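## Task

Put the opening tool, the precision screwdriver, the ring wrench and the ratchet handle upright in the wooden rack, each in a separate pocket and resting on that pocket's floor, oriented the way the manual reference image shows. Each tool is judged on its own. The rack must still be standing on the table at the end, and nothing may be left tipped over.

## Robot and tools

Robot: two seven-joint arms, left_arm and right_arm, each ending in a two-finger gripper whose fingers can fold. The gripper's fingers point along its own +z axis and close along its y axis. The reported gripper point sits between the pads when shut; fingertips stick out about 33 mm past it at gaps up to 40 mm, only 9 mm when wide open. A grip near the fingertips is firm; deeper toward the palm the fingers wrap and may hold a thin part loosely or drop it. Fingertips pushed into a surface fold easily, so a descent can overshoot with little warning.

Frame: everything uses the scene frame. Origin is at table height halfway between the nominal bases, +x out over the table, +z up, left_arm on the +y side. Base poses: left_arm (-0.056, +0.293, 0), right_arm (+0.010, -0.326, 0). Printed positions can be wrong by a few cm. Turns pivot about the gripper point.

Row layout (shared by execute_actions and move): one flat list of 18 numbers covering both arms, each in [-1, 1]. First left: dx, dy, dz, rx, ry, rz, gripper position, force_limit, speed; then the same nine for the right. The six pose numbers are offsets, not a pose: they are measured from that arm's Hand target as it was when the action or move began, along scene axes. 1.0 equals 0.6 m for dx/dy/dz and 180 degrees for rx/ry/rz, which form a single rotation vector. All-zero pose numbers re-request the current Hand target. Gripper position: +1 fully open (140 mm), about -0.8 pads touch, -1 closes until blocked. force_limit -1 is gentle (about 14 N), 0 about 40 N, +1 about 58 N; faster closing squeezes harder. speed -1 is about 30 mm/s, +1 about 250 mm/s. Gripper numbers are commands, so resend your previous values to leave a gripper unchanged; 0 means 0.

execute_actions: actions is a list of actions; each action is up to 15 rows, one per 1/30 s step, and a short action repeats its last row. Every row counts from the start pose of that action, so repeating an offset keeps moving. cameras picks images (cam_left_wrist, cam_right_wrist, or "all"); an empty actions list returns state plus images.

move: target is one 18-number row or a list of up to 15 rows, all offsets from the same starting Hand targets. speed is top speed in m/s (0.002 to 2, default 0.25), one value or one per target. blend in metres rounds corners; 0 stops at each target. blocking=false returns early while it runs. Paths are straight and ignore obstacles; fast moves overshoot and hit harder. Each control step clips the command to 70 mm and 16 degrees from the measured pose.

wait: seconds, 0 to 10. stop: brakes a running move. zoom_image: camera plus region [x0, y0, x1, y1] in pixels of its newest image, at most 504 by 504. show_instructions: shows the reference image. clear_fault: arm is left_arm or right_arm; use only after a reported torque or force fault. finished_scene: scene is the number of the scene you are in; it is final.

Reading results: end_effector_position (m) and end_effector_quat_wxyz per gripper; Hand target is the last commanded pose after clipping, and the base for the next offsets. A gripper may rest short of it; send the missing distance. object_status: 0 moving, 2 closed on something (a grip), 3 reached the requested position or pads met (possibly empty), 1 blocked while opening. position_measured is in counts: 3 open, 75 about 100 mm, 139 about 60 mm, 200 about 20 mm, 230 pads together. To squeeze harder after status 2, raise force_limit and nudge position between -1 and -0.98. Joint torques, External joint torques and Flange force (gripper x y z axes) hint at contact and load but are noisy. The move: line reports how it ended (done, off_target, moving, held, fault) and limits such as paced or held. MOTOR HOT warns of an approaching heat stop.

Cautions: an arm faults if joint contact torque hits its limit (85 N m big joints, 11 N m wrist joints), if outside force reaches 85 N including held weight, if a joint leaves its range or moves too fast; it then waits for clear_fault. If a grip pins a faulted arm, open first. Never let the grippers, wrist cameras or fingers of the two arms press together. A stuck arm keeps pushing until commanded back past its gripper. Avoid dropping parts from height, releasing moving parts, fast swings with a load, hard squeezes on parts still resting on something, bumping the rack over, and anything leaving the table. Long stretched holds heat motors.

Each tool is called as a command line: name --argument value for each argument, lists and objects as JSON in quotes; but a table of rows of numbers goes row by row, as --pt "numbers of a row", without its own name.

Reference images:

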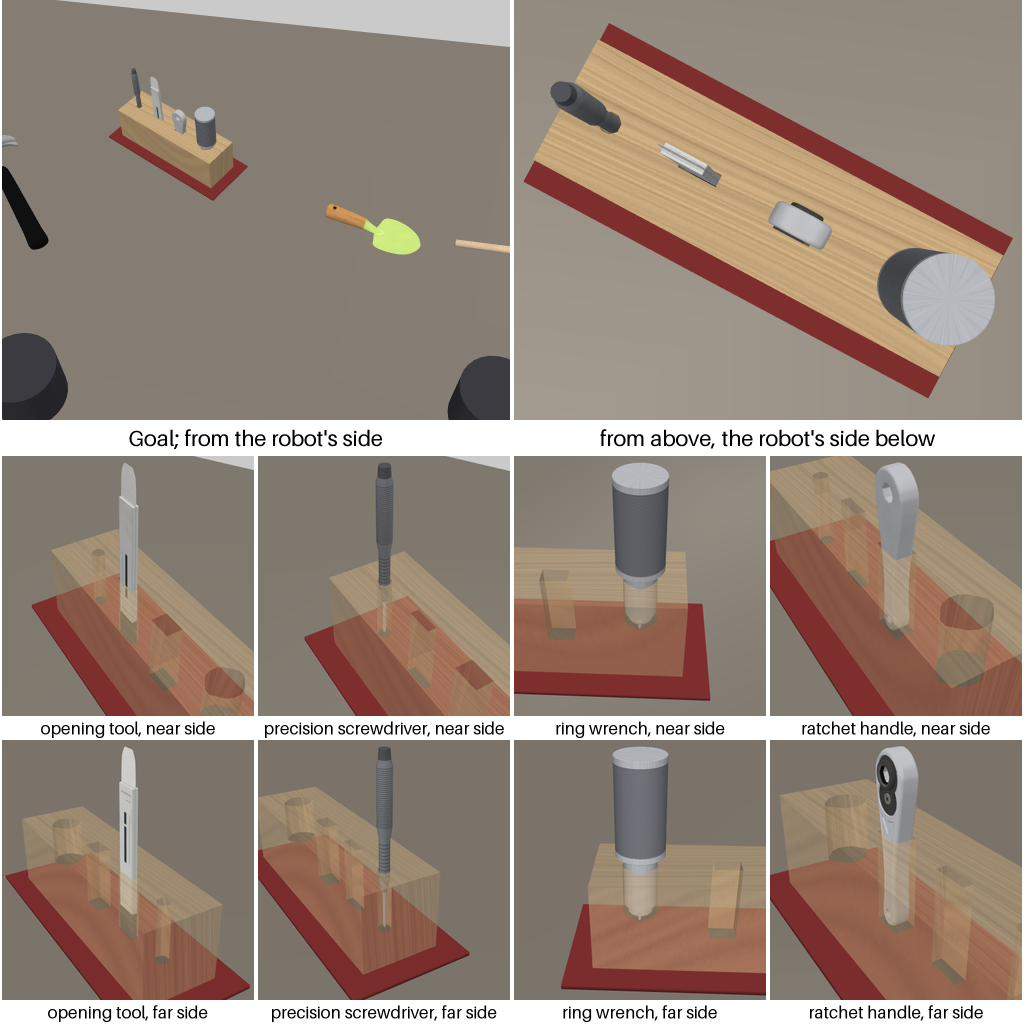

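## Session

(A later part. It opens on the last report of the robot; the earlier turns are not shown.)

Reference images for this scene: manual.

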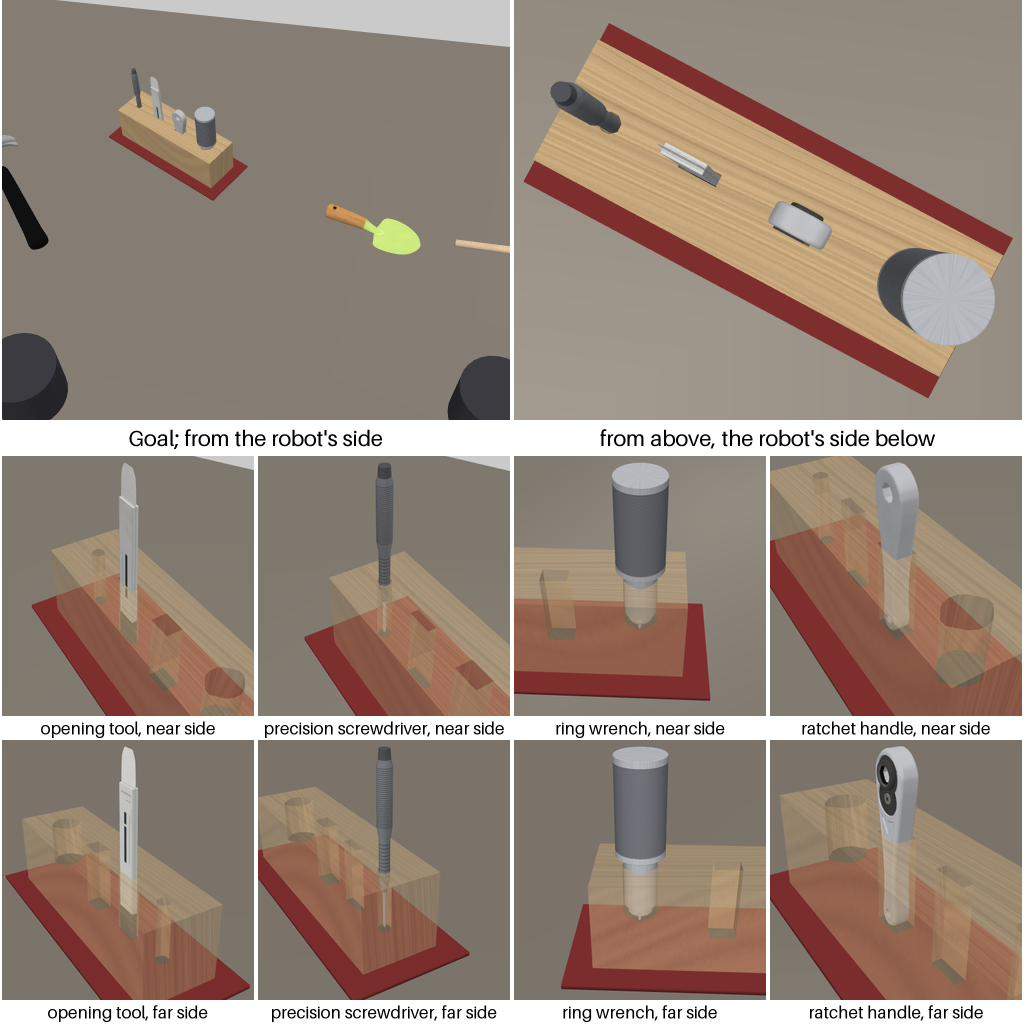

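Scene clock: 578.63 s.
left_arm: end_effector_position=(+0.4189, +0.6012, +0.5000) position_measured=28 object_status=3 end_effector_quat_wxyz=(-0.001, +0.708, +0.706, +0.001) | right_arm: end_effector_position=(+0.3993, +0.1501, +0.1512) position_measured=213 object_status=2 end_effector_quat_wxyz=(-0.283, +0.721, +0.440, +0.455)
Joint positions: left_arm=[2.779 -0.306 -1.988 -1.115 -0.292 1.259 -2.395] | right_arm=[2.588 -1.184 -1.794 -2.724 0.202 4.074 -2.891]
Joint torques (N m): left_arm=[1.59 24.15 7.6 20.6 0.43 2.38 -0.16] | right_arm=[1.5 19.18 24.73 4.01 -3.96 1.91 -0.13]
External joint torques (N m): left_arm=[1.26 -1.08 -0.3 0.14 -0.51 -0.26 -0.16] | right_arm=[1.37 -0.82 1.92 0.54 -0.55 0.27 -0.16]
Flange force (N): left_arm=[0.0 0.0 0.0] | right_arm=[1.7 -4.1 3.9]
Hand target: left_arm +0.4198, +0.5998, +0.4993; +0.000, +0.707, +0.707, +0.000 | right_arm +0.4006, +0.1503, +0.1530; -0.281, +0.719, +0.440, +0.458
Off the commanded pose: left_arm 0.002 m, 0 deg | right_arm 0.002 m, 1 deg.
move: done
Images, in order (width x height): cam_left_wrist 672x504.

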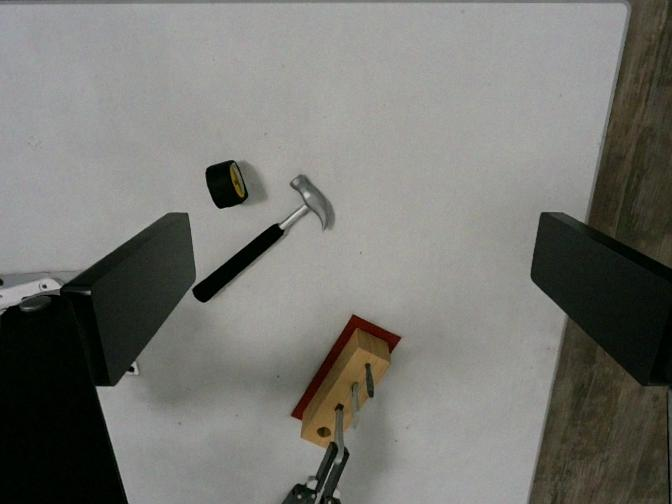

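move --pt "0 0 0 0 0 0 0.8 -0.2 0 0 0 0.006 0 0 0 -1 -0.2 -1" --pt "0 0 0 0 0 0 0.8 -0.2 0 0 0.012 0.006 0 0 0 -1 -0.2 -1" --pt "0 0 0 0 0 0 0.8 -0.2 0 0 0.012 -0.006 0 0 0 -1 -0.2 -1" --speed 0.04 --cameras '["cam_left_wrist"]'

zoom_image --camera "cam_left_wrist" --region '[310, 380, 370, 458]'

Scene clock: 584.80 s.
left_arm: end_effector_position=(+0.4189, +0.6012, +0.5000) position_measured=28 object_status=3 end_effector_quat_wxyz=(-0.001, +0.708, +0.706, +0.001) | right_arm: end_effector_position=(+0.3994, +0.1572, +0.1476) position_measured=213 object_status=2 end_effector_quat_wxyz=(-0.282, +0.721, +0.441, +0.455)
Joint positions: left_arm=[2.779 -0.306 -1.988 -1.115 -0.292 1.259 -2.395] | right_arm=[2.619 -1.191 -1.808 -2.703 0.197 4.083 -2.891]
Joint velocities: left_arm=[within noise] | right_arm=[0.001 0 -0.001 -0.001 -0.003 0.004 0]
Joint torques (N m): left_arm=[1.6 24.26 7.61 20.54 0.42 2.39 -0.15] | right_arm=[1.46 19.23 24.98 3.81 -4.02 1.8 -0.03]
External joint torques (N m): left_arm=[1.26 -0.8 -0.25 0.21 -0.52 -0.23 -0.15] | right_arm=[1.35 -1.35 1.85 0.48 -0.6 0.15 -0.05]
Flange force (N): left_arm=[0.0 0.0 0.0] | right_arm=[0.4 -3.9 4.3]
Hand target: left_arm +0.4198, +0.5998, +0.4993; +0.000, +0.707, +0.707, +0.000 | right_arm +0.4006, +0.1575, +0.1494; -0.281, +0.719, +0.440, +0.458
Off the commanded pose: left_arm 0.002 m, 0 deg | right_arm 0.002 m, 0 deg.
move: done
Images, in order (width x height): cam_left_wrist 672x504.

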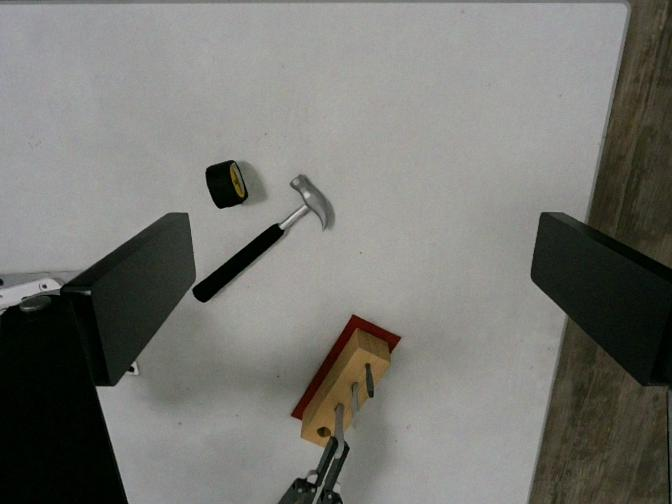

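Scaled by 6.462 from the camera's 672x504 image, which has a finer 960x720 frame.

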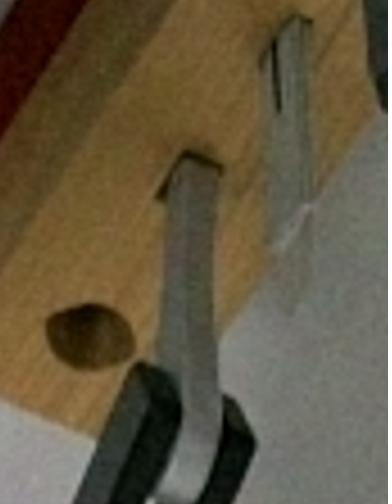

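move --target '[0,0,0,0,0,0,0.8,-0.2,0,0,0.001,-0.025,0,0,0,-1,-0.2,-1]' --speed 0.04 --cameras '["cam_left_wrist"]'

zoom_image --camera "cam_left_wrist" --region '[310, 380, 370, 458]'

Scene clock: 587.73 s.
left_arm: end_effector_position=(+0.4189, +0.6012, +0.5000) position_measured=28 object_status=3 end_effector_quat_wxyz=(-0.001, +0.708, +0.706, +0.001) | right_arm: end_effector_position=(+0.4008, +0.1620, +0.1449) position_measured=213 object_status=2 end_effector_quat_wxyz=(-0.284, +0.713, +0.441, +0.466)
Joint positions: left_arm=[2.779 -0.306 -1.988 -1.115 -0.292 1.259 -2.395] | right_arm=[2.641 -1.218 -1.844 -2.69 0.137 4.106 -2.891]
Joint torques (N m): left_arm=[1.56 24.22 7.51 20.57 0.45 2.39 -0.15] | right_arm=[1.13 19.05 17.26 2.34 -0.52 0.69 -0.09]
External joint torques (N m): left_arm=[1.46 -0.61 -0.15 0.2 -0.47 -0.24 -0.15] | right_arm=[1.06 -2.09 -6.04 -0.18 2.89 -0.95 -0.12]
Flange force (N): left_arm=[0.0 0.0 0.0] | right_arm=[-11.2 -3.4 11.7]
Hand target: left_arm +0.4198, +0.5998, +0.4993; +0.000, +0.707, +0.707, +0.000 | right_arm +0.4006, +0.1581, +0.1344; -0.281, +0.719, +0.440, +0.458
Off the commanded pose: left_arm 0.002 m, 0 deg | right_arm 0.011 m, 1 deg.
move: off_target (right_arm)
Images, in order (width x height): cam_left_wrist 672x504.

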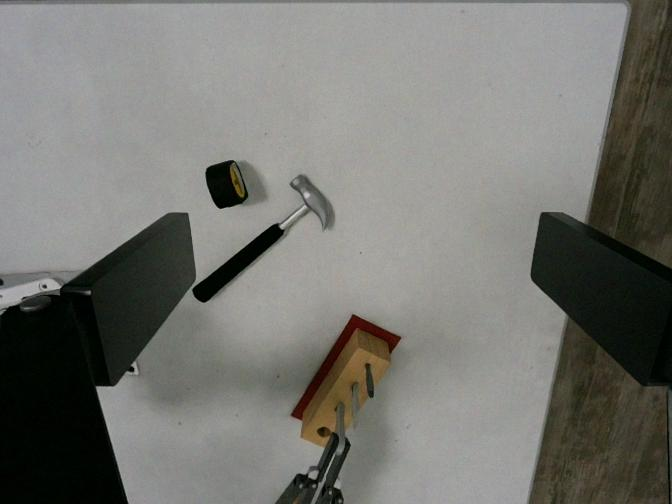

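Scaled by 6.462 from the camera's 672x504 image, which has a finer 960x720 frame.

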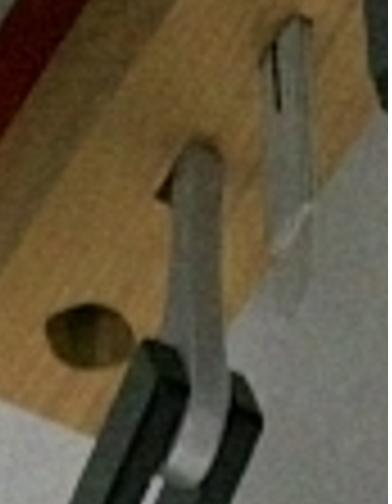

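move --pt "0 0 0 0 0 0 0.8 -0.2 0 -0.0023 -0.0027 0.03 0 0 0 -1 -0.2 -1" --pt "0 0 0 0 0 0 0.8 -0.2 0 -0.0023 -0.0027 0.01 0 0 0 -1 -0.2 -1" --speed 0.04 --cameras '["cam_left_wrist"]'

zoom_image --camera "cam_left_wrist" --region '[310, 380, 370, 458]'

Scene clock: 593.00 s.
left_arm: end_effector_position=(+0.4189, +0.6012, +0.5000) position_measured=28 object_status=3 end_effector_quat_wxyz=(-0.001, +0.708, +0.706, +0.001) | right_arm: end_effector_position=(+0.3990, +0.1556, +0.1386) position_measured=213 object_status=2 end_effector_quat_wxyz=(-0.281, +0.721, +0.440, +0.455)
Joint positions: left_arm=[2.779 -0.306 -1.988 -1.115 -0.292 1.259 -2.395] | right_arm=[2.629 -1.208 -1.837 -2.701 0.168 4.097 -2.89]
Joint torques (N m): left_arm=[1.55 24.2 7.59 20.58 0.45 2.39 -0.16] | right_arm=[1.85 19.66 25.19 2.83 -4.09 1.69 -0.02]
External joint torques (N m): left_arm=[1.57 -0.54 0.02 0.19 -0.46 -0.24 -0.16] | right_arm=[1.77 -1.26 2.06 0.16 -0.67 0.03 -0.04]
Flange force (N): left_arm=[0.0 0.0 0.0] | right_arm=[0.9 -4.8 4.3]
Hand target: left_arm +0.4198, +0.5998, +0.4993; +0.000, +0.707, +0.707, +0.000 | right_arm +0.3992, +0.1565, +0.1404; -0.281, +0.719, +0.440, +0.458
Off the commanded pose: left_arm 0.002 m, 0 deg | right_arm 0.002 m, 0 deg.
move: done
Images, in order (width x height): cam_left_wrist 672x504.

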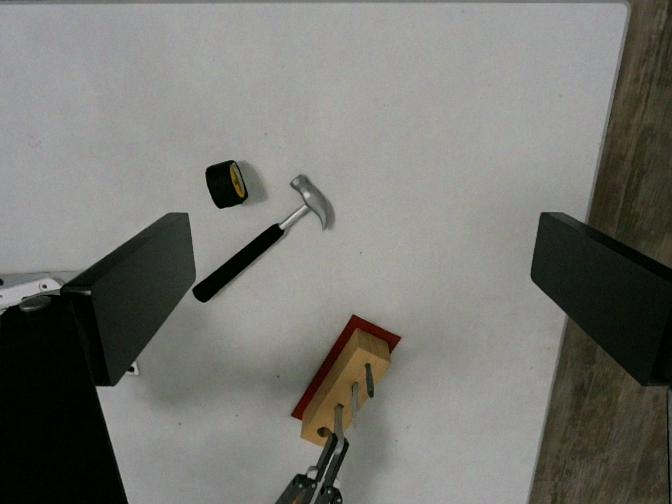

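Scaled by 6.462 from the camera's 672x504 image, which has a finer 960x720 frame.

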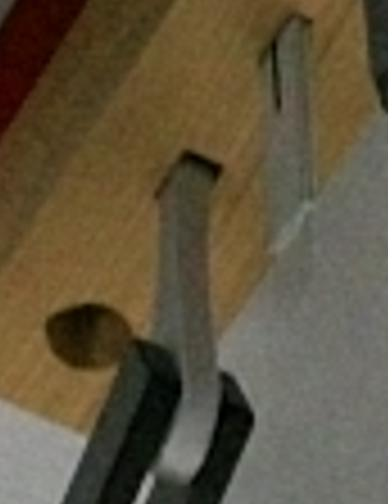

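move --target '[0,0,0,0,0,0,0.8,-0.2,0,0.0008,0,-0.035,0,0,0,-1,-0.2,-1]' --speed 0.04 --cameras '["cam_left_wrist"]'

zoom_image --camera "cam_left_wrist" --region '[310, 380, 370, 458]'

Scene clock: 596.67 s.
left_arm: end_effector_position=(+0.4189, +0.6012, +0.5000) position_measured=28 object_status=3 end_effector_quat_wxyz=(-0.001, +0.708, +0.706, +0.001) | right_arm: end_effector_position=(+0.3991, +0.1559, +0.1177) position_measured=213 object_status=2 end_effector_quat_wxyz=(-0.282, +0.721, +0.439, +0.455)
Joint positions: left_arm=[2.779 -0.306 -1.988 -1.115 -0.292 1.259 -2.395] | right_arm=[2.654 -1.251 -1.902 -2.682 0.105 4.112 -2.893]
Joint velocities: left_arm=[within noise] | right_arm=[0.001 -0.001 -0.001 -0.001 -0.004 0.001 0.001]
Joint torques (N m): left_arm=[1.54 24.19 7.64 20.6 0.44 2.38 -0.16] | right_arm=[1.64 20.64 25.4 1.4 -4.01 1.77 -0.05]
External joint torques (N m): left_arm=[1.32 -0.78 -0.13 0.24 -0.49 -0.24 -0.16] | right_arm=[1.57 -1.02 2.16 0.22 -0.61 0.13 -0.07]
Flange force (N): left_arm=[0.0 0.0 0.0] | right_arm=[1.8 -4.6 3.9]
Hand target: left_arm +0.4198, +0.5998, +0.4993; +0.000, +0.707, +0.707, +0.000 | right_arm +0.3997, +0.1565, +0.1194; -0.281, +0.719, +0.440, +0.458
Off the commanded pose: left_arm 0.002 m, 0 deg | right_arm 0.002 m, 0 deg.
move: done
Images, in order (width x height): cam_left_wrist 672x504.

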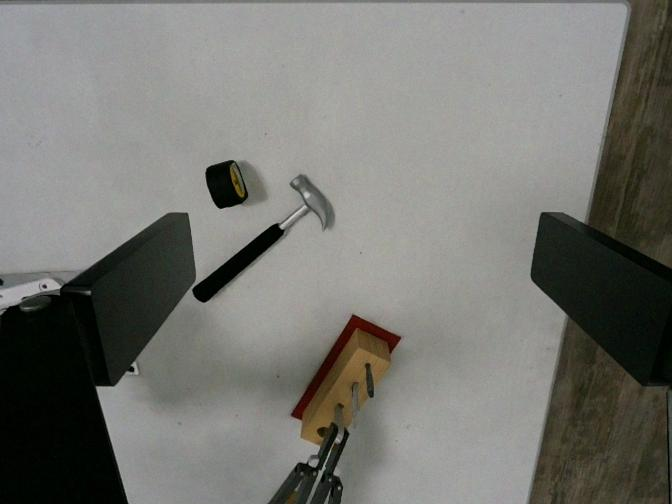

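Scaled by 6.462 from the camera's 672x504 image, which has a finer 960x720 frame.

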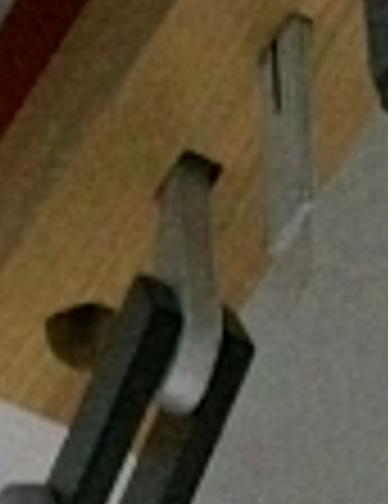

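move --pt "0 0 0 0 0 0 0.8 -0.2 0 0.0008 0 -0.026 0 0 0 -1 -0.2 -1" --pt "0 0 0 0 0 0 0.8 -0.2 0 0.0008 0 -0.040 0 0 0 -1 -0.2 -1" --speed 0.03

move --target '[0,0,0,0,0,0,0.8,-0.2,0,0,0,-0.008,0,0,0,-1,-0.2,-1]' --speed 0.03 --cameras '["cam_left_wrist"]'

zoom_image --camera "cam_left_wrist" --region '[310, 380, 370, 458]'

NO LINK: the link to the robot was lost during this call, through no command of yours. It is not known how far your commands ran. You have no control until a person gives it back. Your reply's later calls are not run. To wait, call execute_actions with no actions. The wait itself costs no score and uses none of the scene's actions.

not run: an earlier result of this reply reported a stop or a fault. Calls in your next reply go to the robot.

NO LINK: the link to the robot is lost, so no picture can be shown. You have no control until a person gives it back. To wait, call execute_actions with no actions.

execute_actions --actions '[]'

Scene clock: 632.93 s.
left_arm: end_effector_position=(+0.4189, +0.6012, +0.5000) position_measured=28 object_status=3 end_effector_quat_wxyz=(-0.001, +0.708, +0.706, +0.001) | right_arm: end_effector_position=(+0.3991, +0.1561, +0.0936) position_measured=213 object_status=2 end_effector_quat_wxyz=(-0.282, +0.721, +0.440, +0.455)
Joint positions: left_arm=[2.779 -0.306 -1.988 -1.115 -0.292 1.259 -2.395] | right_arm=[2.68 -1.296 -1.973 -2.656 0.034 4.125 -2.894]
Joint velocities: within noise
Joint torques (N m): left_arm=[1.14 24.81 7.99 20.13 1 2.61 0.03] | right_arm=[0.94 21.67 25.43 -0.63 -3.51 1.65 0.04]
External joint torques (N m): left_arm=[1.03 -0.13 0.3 -0.28 0.09 -0.02 0.02] | right_arm=[0.78 -0.83 2.06 -0.27 -0.1 0.02 0.01]
Flange force (N): left_arm=[0.0 0.0 0.0] | right_arm=[3.3 -2.8 0.6]
Hand target: left_arm +0.4189, +0.6012, +0.5000; -0.001, +0.708, +0.706, +0.001 (not the last commanded pose) | right_arm +0.3991, +0.1561, +0.0936; -0.282, +0.721, +0.440, +0.455 (not the last commanded pose)
Tool commands: left_gripper/position=+0.803922 left_gripper/force_limit=-0.2 left_gripper/speed=+0.003922 right_gripper/position=-1.0 right_gripper/force_limit=-0.2 right_gripper/speed=-1.0
Off the commanded pose: left_arm 0.002 m, 0 deg | right_arm 0.002 m, 0 deg.
NO CONTROL: the link to the robot is back, but no person has given control back yet, so this result shows no pictures. Call execute_actions again with no actions. Where a move or wait says "fault", it means the lost link, not a fault of the arm.

execute_actions --actions '[]'

Scene clock: 663.97 s.
left_arm: end_effector_position=(+0.4189, +0.6012, +0.5000) position_measured=28 object_status=3 end_effector_quat_wxyz=(-0.001, +0.708, +0.706, +0.001) | right_arm: end_effector_position=(+0.3991, +0.1561, +0.0936) position_measured=213 object_status=2 end_effector_quat_wxyz=(-0.282, +0.721, +0.440, +0.455)
Joint positions: left_arm=[2.779 -0.306 -1.988 -1.115 -0.292 1.259 -2.395] | right_arm=[2.68 -1.296 -1.973 -2.656 0.034 4.125 -2.894]
Joint velocities: within noise
Joint torques (N m): left_arm=[1.09 24.81 7.93 20.15 1 2.61 0.04] | right_arm=[0.9 21.58 25.45 -0.65 -3.51 1.63 0]
External joint torques (N m): left_arm=[0.93 -0.16 0.21 -0.22 0.09 -0.01 0.04] | right_arm=[0.71 -0.93 2.01 -0.29 -0.09 0 -0.02]
Flange force (N): left_arm=[0.0 0.0 0.0] | right_arm=[3.0 -2.6 0.6]
Hand target: left_arm +0.4189, +0.6012, +0.5000; -0.001, +0.708, +0.706, +0.001 (not the last commanded pose) | right_arm +0.3991, +0.1561, +0.0936; -0.282, +0.721, +0.440, +0.455 (not the last commanded pose)
Tool commands: left_gripper/position=+0.803922 left_gripper/force_limit=-0.2 left_gripper/speed=+0.003922 right_gripper/position=-1.0 right_gripper/force_limit=-0.2 right_gripper/speed=-1.0
Off the commanded pose: left_arm 0.002 m, 0 deg | right_arm 0.002 m, 0 deg.
NO CONTROL, STILL: no person has given control back yet. Call execute_actions again with no actions.

execute_actions --actions '[]'

Scene clock: 677.87 s.
left_arm: end_effector_position=(+0.4189, +0.6012, +0.5000) position_measured=28 object_status=3 end_effector_quat_wxyz=(-0.001, +0.708, +0.706, +0.001) | right_arm: end_effector_position=(+0.3991, +0.1561, +0.0936) position_measured=213 object_status=2 end_effector_quat_wxyz=(-0.282, +0.721, +0.440, +0.455)
Joint positions: left_arm=[2.779 -0.306 -1.988 -1.115 -0.292 1.259 -2.395] | right_arm=[2.68 -1.296 -1.973 -2.656 0.034 4.125 -2.894]
Joint velocities: within noise
Joint torques (N m): left_arm=[1.09 24.78 7.95 20.13 0.98 2.6 0.01] | right_arm=[0.92 21.64 25.43 -0.68 -3.51 1.62 -0.02]
External joint torques (N m): left_arm=[0.95 -0.11 0.25 -0.26 0.06 -0.03 0.01] | right_arm=[0.73 -0.92 2.01 -0.34 -0.1 -0.01 -0.04]
Flange force (N): left_arm=[0.0 0.0 0.0] | right_arm=[3.0 -2.6 0.4]
Hand target: left_arm +0.4189, +0.6012, +0.5000; -0.001, +0.708, +0.706, +0.001 (not the last commanded pose) | right_arm +0.3991, +0.1561, +0.0936; -0.282, +0.721, +0.440, +0.455 (not the last commanded pose)
Tool commands: left_gripper/position=+0.803922 left_gripper/force_limit=-0.2 left_gripper/speed=+0.003922 right_gripper/position=-1.0 right_gripper/force_limit=-0.2 right_gripper/speed=-1.0
Off the commanded pose: left_arm 0.002 m, 0 deg | right_arm 0.002 m, 0 deg.
CONTROL GIVEN BACK BY A PERSON. The arms hold where they stopped. Commands run again from your next reply on.

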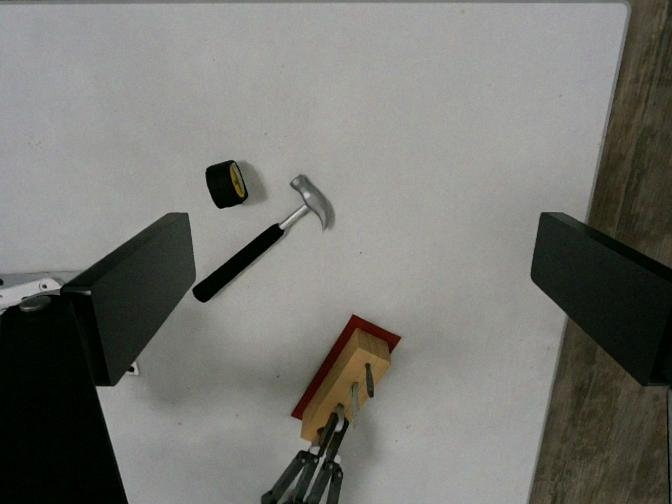

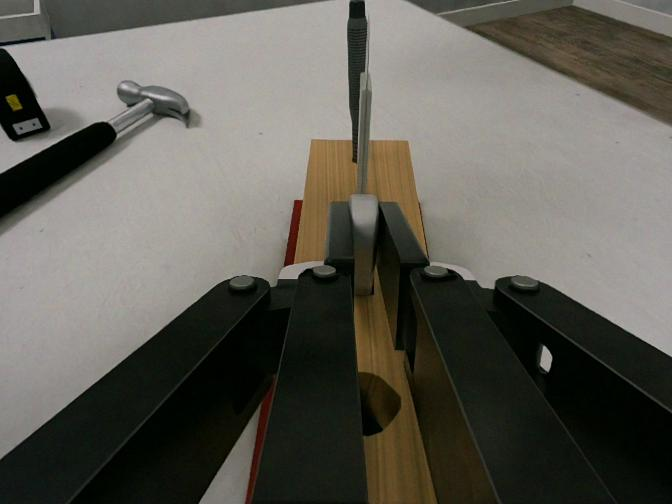

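move --target '[0,0,0,0,0,0,0.8,-0.2,0,0.001,0,-0.015,0,0,0,-1,-0.2,-1]' --speed 0.03 --cameras '["cam_left_wrist","cam_right_wrist"]'

zoom_image --camera "cam_left_wrist" --region '[310, 380, 370, 458]'

Scene clock: 681.47 s.
left_arm: end_effector_position=(+0.4189, +0.6012, +0.5000) position_measured=28 object_status=3 end_effector_quat_wxyz=(-0.001, +0.708, +0.706, +0.001) | right_arm: end_effector_position=(+0.4002, +0.1581, +0.0907) position_measured=213 object_status=2 end_effector_quat_wxyz=(-0.284, +0.718, +0.440, +0.459)
Joint positions: left_arm=[2.779 -0.306 -1.988 -1.115 -0.292 1.259 -2.395] | right_arm=[2.687 -1.311 -1.991 -2.646 0.004 4.129 -2.894]
Joint torques (N m): left_arm=[1.09 24.82 7.95 20.14 1 2.62 0.05] | right_arm=[1.48 20.58 20.06 -0.32 -1.9 1.03 -0.02]
External joint torques (N m): left_arm=[0.99 -0.08 0.28 -0.27 0.08 0 0.05] | right_arm=[1.44 -2.18 -3.39 0.35 1.5 -0.61 -0.05]
Flange force (N): left_arm=[0.0 0.0 0.0] | right_arm=[-8.0 -4.2 9.7]
Hand target: left_arm +0.4189, +0.6012, +0.5000; -0.001, +0.708, +0.706, +0.001 | right_arm +0.3997, +0.1561, +0.0846; -0.282, +0.721, +0.440, +0.455
Off the commanded pose: left_arm 0.000 m, 0 deg | right_arm 0.006 m, 1 deg.
CONTROL GIVEN BACK BY A PERSON, as an earlier result said. Commands run again.
move: off_target (right_arm)

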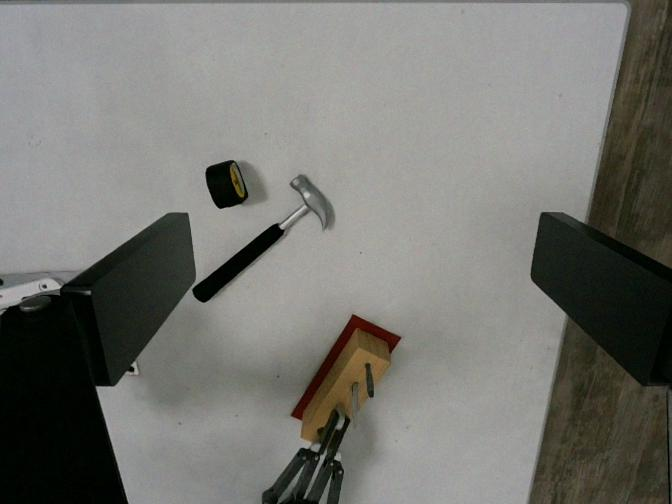

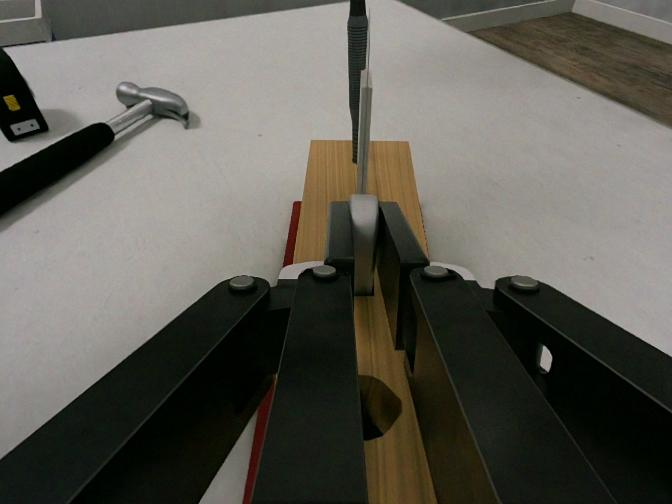

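Scaled by 6.462 from the camera's 672x504 image, which has a finer 960x720 frame.

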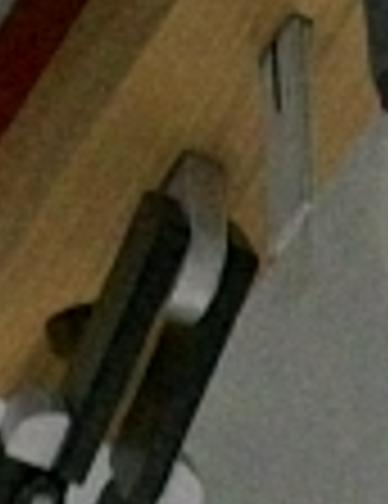

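move --target '[0,0,0,0,0,0,0.8,-0.2,0,-0.0005,0,0.0107,0,0,0,-1,-0.2,-1]' --speed 0.05

move --target '[0,0,0,0,0,0,0.8,-0.2,0,0,0,0,0,0,0,-0.45,-0.2,-1]'

wait --seconds 0.8 --cameras '["cam_left_wrist","cam_right_wrist"]'

Scene clock: 685.57 s.
left_arm: end_effector_position=(+0.4189, +0.6012, +0.5000) position_measured=28 object_status=3 end_effector_quat_wxyz=(-0.001, +0.708, +0.706, +0.001) | right_arm: end_effector_position=(+0.4000, +0.1565, +0.0919) position_measured=213 object_status=2 end_effector_quat_wxyz=(-0.282, +0.720, +0.440, +0.457)
Joint positions: left_arm=[2.779 -0.306 -1.988 -1.115 -0.292 1.259 -2.395] | right_arm=[2.684 -1.301 -1.982 -2.652 0.021 4.128 -2.894]
Joint torques (N m): left_arm=[1.11 24.8 7.98 20.1 0.99 2.61 0.01] | right_arm=[0.17 21.98 25.48 -1.59 -2.7 1.38 -0.02]
External joint torques (N m): left_arm=[1.02 -0.02 0.34 -0.24 0.08 -0.02 0.01] | right_arm=[0.01 -0.72 2.04 -1.13 0.71 -0.26 -0.04]
Flange force (N): left_arm=[0.0 0.0 0.0] | right_arm=[5.7 -0.9 -3.9]
Hand target: left_arm +0.4189, +0.6012, +0.5000; -0.001, +0.708, +0.706, +0.001 | right_arm +0.3994, +0.1561, +0.0910; -0.282, +0.721, +0.440, +0.455
Off the commanded pose: left_arm 0.000 m, 0 deg | right_arm 0.001 m, 0 deg.
move: done

Scene clock: 686.40 s.
left_arm: end_effector_position=(+0.4189, +0.6012, +0.5000) position_measured=28 object_status=3 end_effector_quat_wxyz=(-0.001, +0.708, +0.706, +0.001) | right_arm: end_effector_position=(+0.4001, +0.1562, +0.0916) position_measured=186 object_status=0 end_effector_quat_wxyz=(-0.281, +0.720, +0.440, +0.456)
Joint positions: left_arm=[2.779 -0.306 -1.988 -1.115 -0.292 1.259 -2.395] | right_arm=[2.684 -1.301 -1.982 -2.652 0.023 4.128 -2.894]
Joint torques (N m): left_arm=[1.1 24.8 7.96 20.15 0.99 2.6 0.04] | right_arm=[0.38 21.74 25.54 -1.38 -2.86 1.37 -0.03]
External joint torques (N m): left_arm=[0.92 -0.07 0.24 -0.2 0.06 -0.03 0.04] | right_arm=[0.19 -0.9 2.11 -0.88 0.56 -0.26 -0.05]
Flange force (N): left_arm=[0.0 0.0 0.0] | right_arm=[5.1 -1.2 -2.5]
Hand target: left_arm +0.4189, +0.6012, +0.5000; -0.001, +0.708, +0.706, +0.001 | right_arm +0.3994, +0.1561, +0.0910; -0.282, +0.721, +0.440, +0.455
Off the commanded pose: left_arm 0.000 m, 0 deg | right_arm 0.001 m, 0 deg.
move: done

Scene clock: 687.20 s.
left_arm: end_effector_position=(+0.4189, +0.6012, +0.5000) position_measured=28 object_status=3 end_effector_quat_wxyz=(-0.001, +0.708, +0.706, +0.001) | right_arm: end_effector_position=(+0.4001, +0.1562, +0.0916) position_measured=186 object_status=3 end_effector_quat_wxyz=(-0.281, +0.720, +0.440, +0.456)
Joint positions: left_arm=[2.779 -0.306 -1.988 -1.115 -0.292 1.259 -2.395] | right_arm=[2.684 -1.301 -1.982 -2.652 0.023 4.128 -2.894]
Joint torques (N m): left_arm=[1.07 24.8 7.98 20.14 0.99 2.6 0.04] | right_arm=[0.44 21.66 25.57 -1.39 -2.83 1.38 -0.04]
External joint torques (N m): left_arm=[0.9 -0.04 0.28 -0.18 0.07 -0.03 0.04] | right_arm=[0.36 -1 2.17 -0.95 0.57 -0.26 -0.07]
Flange force (N): left_arm=[0.0 0.0 0.0] | right_arm=[5.2 -1.8 -2.2]
Hand target: left_arm +0.4189, +0.6012, +0.5000; -0.001, +0.708, +0.706, +0.001 | right_arm +0.3994, +0.1561, +0.0910; -0.282, +0.721, +0.440, +0.455
Tool commands: left_gripper/position=+0.8 left_gripper/force_limit=-0.2 left_gripper/speed=+0.0 right_gripper/position=-0.45 right_gripper/force_limit=-0.2 right_gripper/speed=-1.0
Off the commanded pose: left_arm 0.000 m, 0 deg | right_arm 0.001 m, 0 deg.
wait: 0.80 s; at rest by 0.17 s

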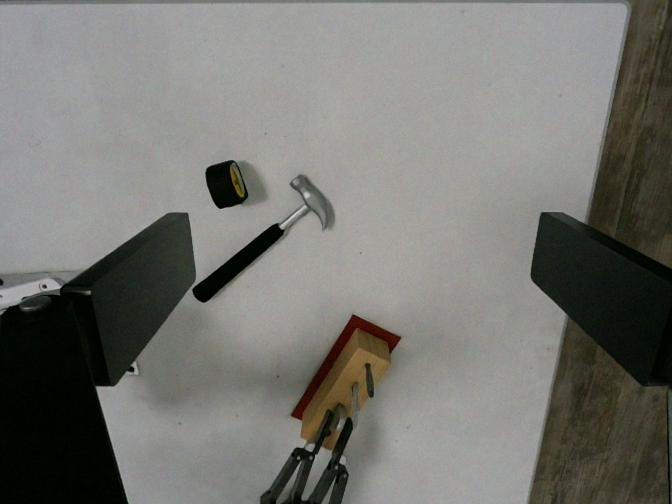

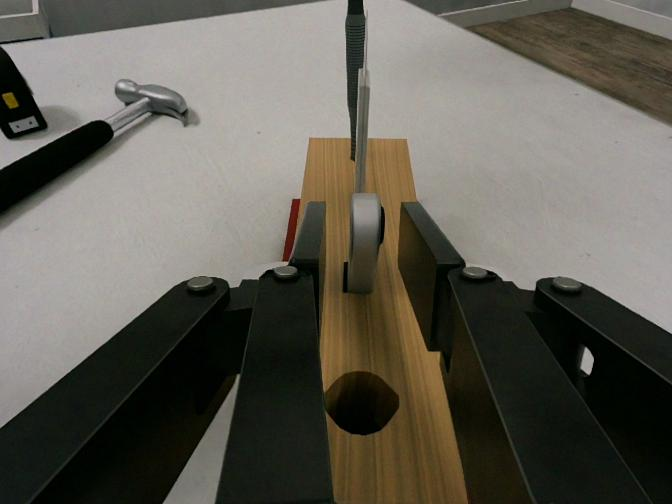

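move --pt "0 0 0 0 0 0 0.8 -0.2 0 -0.082 -0.162 0.085 0 0 0 -0.45 -0.2 -1" --pt "0 0 0 0 0 0 0.8 -0.2 0 -0.16 -0.32 0.3 0 0 0 -0.45 -0.2 -1" --speed '[0.08,0.25]' --cameras '["cam_left_wrist","cam_right_wrist"]'

zoom_image --camera "cam_left_wrist" --region '[290, 350, 390, 480]'

Scene clock: 704.97 s.
left_arm: end_effector_position=(+0.4189, +0.6012, +0.5000) position_measured=28 object_status=3 end_effector_quat_wxyz=(-0.001, +0.708, +0.706, +0.001) | right_arm: end_effector_position=(+0.3030, -0.0336, +0.2704) position_measured=186 object_status=3 end_effector_quat_wxyz=(-0.157, +0.834, +0.330, +0.415)
Joint positions: left_arm=[2.779 -0.306 -1.988 -1.115 -0.292 1.259 -2.395] | right_arm=[1.515 -0.836 -0.155 -3.017 1.726 3.753 -2.987]
Joint velocities: left_arm=[within noise] | right_arm=[0.001 0.001 -0.001 -0.002 0.001 0.005 -0.001]
Joint torques (N m): left_arm=[1.13 24.78 7.92 20.11 0.98 2.61 0.02] | right_arm=[1.41 -0.83 4.8 21.38 -3.3 1.95 -0.2]
External joint torques (N m): left_arm=[0.99 0 0.25 -0.2 0.06 -0.01 0.02] | right_arm=[1.4 -0.21 0.22 -0.33 -0.23 0.07 -0.22]
Flange force (N): left_arm=[0.0 0.0 0.0] | right_arm=[0.0 0.0 0.0]
Hand target: left_arm +0.4189, +0.6012, +0.5000; -0.001, +0.708, +0.706, +0.001 | right_arm +0.3034, -0.0359, +0.2710; -0.244, +0.761, +0.406, +0.443
Off the commanded pose: left_arm 0.000 m, 0 deg | right_arm 0.002 m, 24 deg; orientation clipped.
joint sent to its limit (right arm) — joint 4 (elbow), lower limit, where the elbow is as bent as it goes; joint 7 (wrist roll), lower limit. The joint targets are off in orientation, not in position.
move: off_target (right_arm); limits=paced

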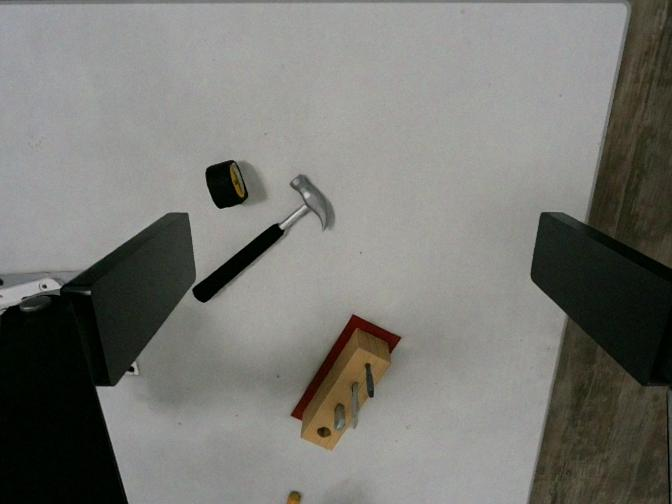

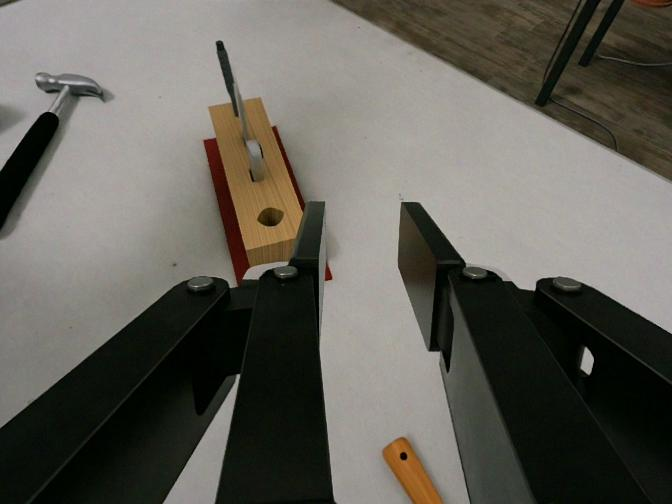

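Scaled by 3.877 from the camera's 672x504 image, which has a finer 960x720 frame.

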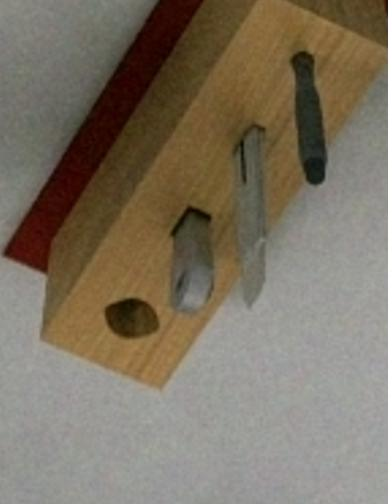

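move --target '[0,0,0,0,0,0,0.8,-0.2,0,0.242,-0.824,0.06,-0.0924,0.3563,-0.4226,-0.2,-0.2,-1]' --speed 0.35 --cameras '["cam_right_wrist"]'

Scene clock: 712.47 s.
left_arm: end_effector_position=(+0.4189, +0.6012, +0.5000) position_measured=28 object_status=3 end_effector_quat_wxyz=(-0.001, +0.708, +0.706, +0.001) | right_arm: end_effector_position=(+0.4498, -0.5297, +0.3067) position_measured=154 object_status=3 end_effector_quat_wxyz=(+0.054, +0.851, -0.453, +0.260)
Joint positions: left_arm=[2.779 -0.306 -1.988 -1.115 -0.292 1.259 -2.395] | right_arm=[1.439 -0.947 -1.066 -2.243 1.816 4.571 -2.987]
Joint velocities: left_arm=[within noise] | right_arm=[0.001 0 -0.002 0.001 0.004 -0.001 0]
Joint torques (N m): left_arm=[1.15 24.8 7.9 20.11 1 2.61 -0.02] | right_arm=[1.43 16.38 21.18 14.64 -1.74 2.11 -0.22]
External joint torques (N m): left_arm=[1.02 0.03 0.25 -0.17 0.09 -0.01 -0.02] | right_arm=[1.34 0 0.94 0.8 0.57 0.11 -0.22]
Flange force (N): left_arm=[0.0 0.0 0.0] | right_arm=[3.2 -4.5 -3.3]
Hand target: left_arm +0.4189, +0.6012, +0.5000; -0.001, +0.708, +0.706, +0.001 | right_arm +0.4486, -0.5303, +0.3070; +0.034, +0.911, -0.378, +0.162
Off the commanded pose: left_arm 0.000 m, 0 deg | right_arm 0.001 m, 41 deg; orientation clipped.
joint sent to its limit (right arm) — joint 6 (wrist pitch), upper limit; joint 7 (wrist roll), lower limit. The joint targets are off in orientation, not in position.
move: off_target (right_arm); limits=paced
Images, in order (width x height): cam_right_wrist 672x504.

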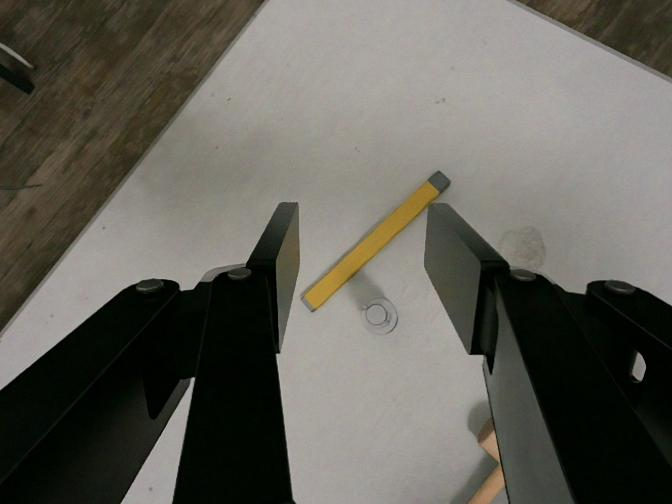

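move --target '[0,0,0,0,0,0,0.8,-0.2,0,0,0.45,0.2,0.0909,0.0594,-0.2475,-0.2,-0.2,-1]' --speed 0.3 --cameras '["cam_right_wrist"]'

Scene clock: 720.20 s.
left_arm: end_effector_position=(+0.4189, +0.6012, +0.5000) position_measured=28 object_status=3 end_effector_quat_wxyz=(-0.001, +0.708, +0.706, +0.001) | right_arm: end_effector_position=(+0.4499, -0.2605, +0.4264) position_measured=154 object_status=3 end_effector_quat_wxyz=(-0.093, +0.705, -0.699, +0.073)
Joint positions: left_arm=[2.779 -0.306 -1.988 -1.115 -0.292 1.259 -2.395] | right_arm=[1.785 -0.256 -1.358 -1.537 2.821 4.572 -2.727]
Joint velocities: left_arm=[within noise] | right_arm=[0.002 0 0 -0.001 0 -0.001 0.005]
Joint torques (N m): left_arm=[1.09 24.81 7.92 20.15 1 2.62 0.01] | right_arm=[0.36 5.13 8.33 17.94 -0.61 1.94 0.14]
External joint torques (N m): left_arm=[0.95 -0.14 0.21 -0.26 0.08 -0.01 0.01] | right_arm=[0.39 -0.75 1.58 -0.47 0.55 0.03 0.17]
Flange force (N): left_arm=[0.0 0.0 0.0] | right_arm=[0.0 0.0 0.0]
Hand target: left_arm +0.4189, +0.6012, +0.5000; -0.001, +0.708, +0.706, +0.001 | right_arm +0.4486, -0.2603, +0.4270; +0.000, +0.707, -0.707, +0.000
Off the commanded pose: left_arm 0.000 m, 0 deg | right_arm 0.001 m, 14 deg.
joint sent to its limit (right arm) — joint 5 (forearm roll), upper limit; joint 6 (wrist pitch), upper limit. The joint targets are off in orientation, not in position.
move: off_target (right_arm)
Images, in order (width x height): cam_right_wrist 672x504.

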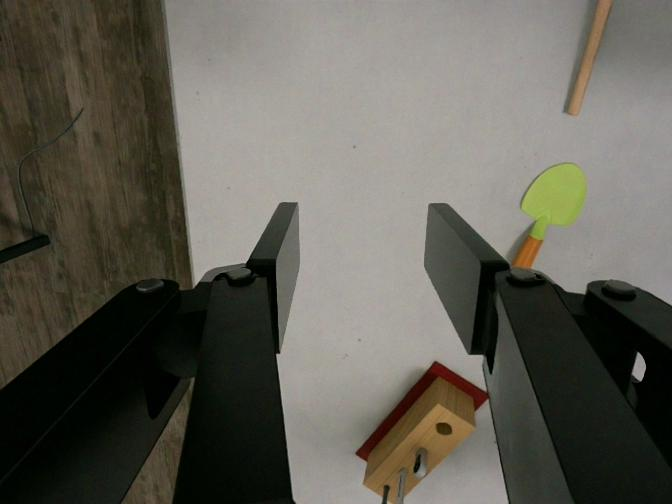

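move --target '[0,0,0,0,0,0,0.8,-0.2,0,0,-0.3,-0.1,-0.313,-0.219,0.344,-0.2,-0.2,-1]' --speed 0.3 --cameras '["cam_right_wrist"]'

Scene clock: 737.90 s.
left_arm: end_effector_position=(+0.4189, +0.6012, +0.5000) position_measured=28 object_status=3 end_effector_quat_wxyz=(-0.001, +0.708, +0.706, +0.001) | right_arm: end_effector_position=(+0.4480, -0.4408, +0.3672) position_measured=154 object_status=3 end_effector_quat_wxyz=(+0.093, +0.830, -0.151, +0.528)
Joint positions: left_arm=[2.779 -0.306 -1.988 -1.115 -0.292 1.259 -2.395] | right_arm=[1.036 -0.968 -0.553 -2.93 1.391 4.288 -2.848]
Joint velocities: left_arm=[within noise] | right_arm=[0 0.001 0.001 0 0 -0.001 -0.004]
Joint torques (N m): left_arm=[1.12 24.78 7.94 20.11 0.99 2.61 0] | right_arm=[0.41 4.71 11.04 19.07 -3.5 1.43 -0.16]
External joint torques (N m): left_arm=[0.87 -0.17 0.16 -0.24 0.06 -0.02 0] | right_arm=[0.37 -0.58 0.43 -0.27 -0.22 -0.31 -0.19]
Flange force (N): left_arm=[0.0 0.0 0.0] | right_arm=[-0.3 2.2 -2.0]
Hand target: left_arm +0.4189, +0.6012, +0.5000; -0.001, +0.708, +0.706, +0.001 | right_arm +0.4486, -0.4403, +0.3670; +0.093, +0.831, -0.147, +0.529
Off the commanded pose: left_arm 0.000 m, 0 deg | right_arm 0.001 m, 0 deg.
move: done
Images, in order (width x height): cam_right_wrist 672x504.

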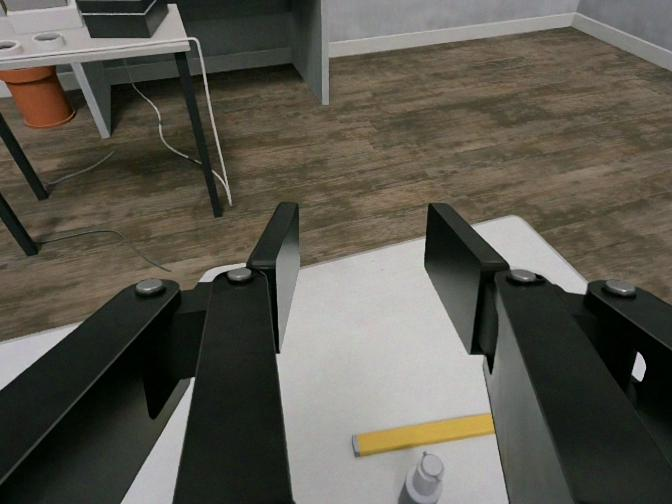

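move --target '[0,0,0,0,0,0,0.8,-0.2,0,-0.188,-0.048,-0.278,0,0,0,-0.2,-0.2,-1]' --speed 0.25 --cameras '["cam_right_wrist"]'

Scene clock: 757.30 s.
left_arm: end_effector_position=(+0.4189, +0.6012, +0.5000) position_measured=28 object_status=3 end_effector_quat_wxyz=(-0.001, +0.708, +0.706, +0.001) | right_arm: end_effector_position=(+0.3369, -0.4701, +0.2019) position_measured=154 object_status=3 end_effector_quat_wxyz=(+0.097, +0.918, -0.221, +0.315)
Joint positions: left_arm=[2.779 -0.306 -1.988 -1.115 -0.292 1.259 -2.395] | right_arm=[0.995 -1.004 -0.708 -3.017 1.729 4.276 -2.986]
Joint velocities: left_arm=[within noise] | right_arm=[0.002 0 0 0.001 -0.001 -0.005 -0.003]
Joint torques (N m): left_arm=[1.08 24.86 7.98 20.12 0.98 2.61 0.04] | right_arm=[0.27 7.95 12.76 17.13 -2.16 2.12 -0.27]
External joint torques (N m): left_arm=[0.9 -0.15 0.23 -0.29 0.06 -0.02 0.04] | right_arm=[0.23 0.46 1.36 0.03 0.57 -0.21 -0.29]
Flange force (N): left_arm=[0.0 0.0 0.0] | right_arm=[-0.4 -2.2 -5.8]
Hand target: left_arm +0.4189, +0.6012, +0.5000; -0.001, +0.708, +0.706, +0.001 | right_arm +0.3358, -0.4691, +0.2002; +0.097, +0.874, -0.181, +0.441
Off the commanded pose: left_arm 0.000 m, 0 deg | right_arm 0.002 m, 28 deg; orientation clipped.
joint sent to its limit (right arm) — joint 4 (elbow), lower limit, where the elbow is as bent as it goes; joint 7 (wrist roll), lower limit. The joint targets are off in orientation, not in position.
move: off_target (right_arm); limits=paced
Images, in order (width x height): cam_right_wrist 672x504.

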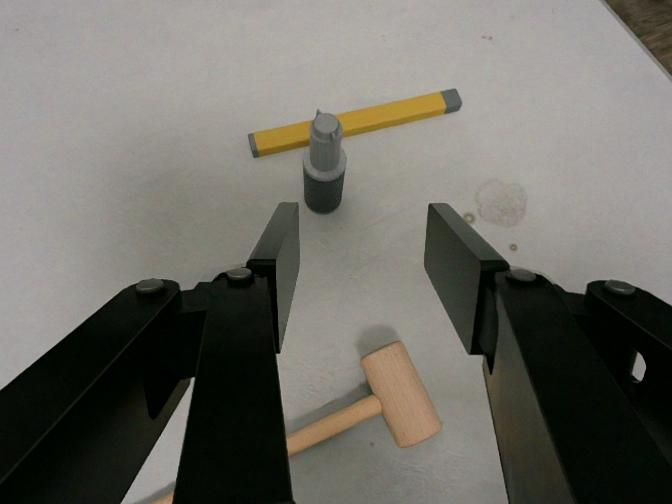

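move --target '[0,0,0,0,0,0,0.8,-0.2,0,0.071,-0.026,0,-0.0204,-0.0595,0.0207,-0.2,-0.2,-1]' --speed 0.2 --cameras '["cam_right_wrist"]'

Scene clock: 767.63 s.
left_arm: end_effector_position=(+0.4189, +0.6012, +0.5000) position_measured=28 object_status=3 end_effector_quat_wxyz=(-0.001, +0.708, +0.706, +0.001) | right_arm: end_effector_position=(+0.3790, -0.4844, +0.2003) position_measured=154 object_status=3 end_effector_quat_wxyz=(+0.078, +0.911, -0.193, +0.356)
Joint positions: left_arm=[2.779 -0.306 -1.988 -1.115 -0.292 1.259 -2.395] | right_arm=[0.866 -0.926 -0.745 -3.017 1.547 4.077 -2.987]
Joint torques (N m): left_arm=[1.07 24.84 8 20.14 0.99 2.6 0.05] | right_arm=[1.42 5.21 12.37 17.43 -3.18 2.19 -0.22]
External joint torques (N m): left_arm=[0.86 -0.12 0.24 -0.25 0.06 -0.04 0.05] | right_arm=[1.39 -0.43 0.88 0.04 -0.25 0.05 -0.24]
Flange force (N): left_arm=[0.0 0.0 0.0] | right_arm=[0.5 -2.7 -3.9]
Hand target: left_arm +0.4189, +0.6012, +0.5000; -0.001, +0.708, +0.706, +0.001 | right_arm +0.3784, -0.4847, +0.2002; +0.089, +0.858, -0.161, +0.480
Off the commanded pose: left_arm 0.000 m, 0 deg | right_arm 0.001 m, 23 deg; orientation clipped.
joint sent to its limit (right arm) — joint 4 (elbow), lower limit, where the elbow is as bent as it goes; joint 7 (wrist roll), lower limit. The joint targets are off in orientation, not in position.
move: off_target (right_arm); limits=paced
Images, in order (width x height): cam_right_wrist 672x504.

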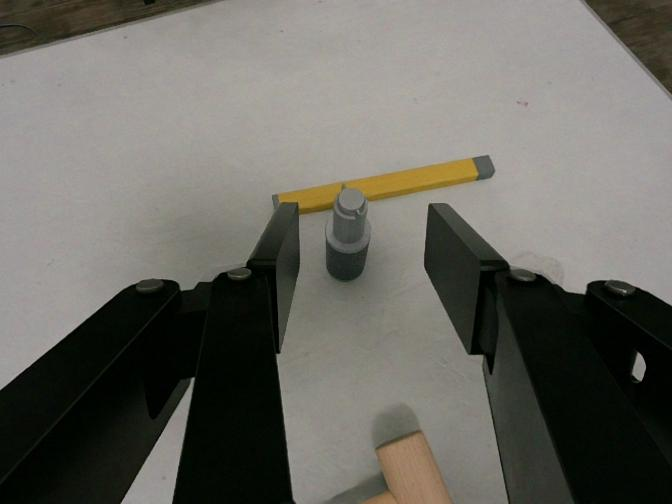

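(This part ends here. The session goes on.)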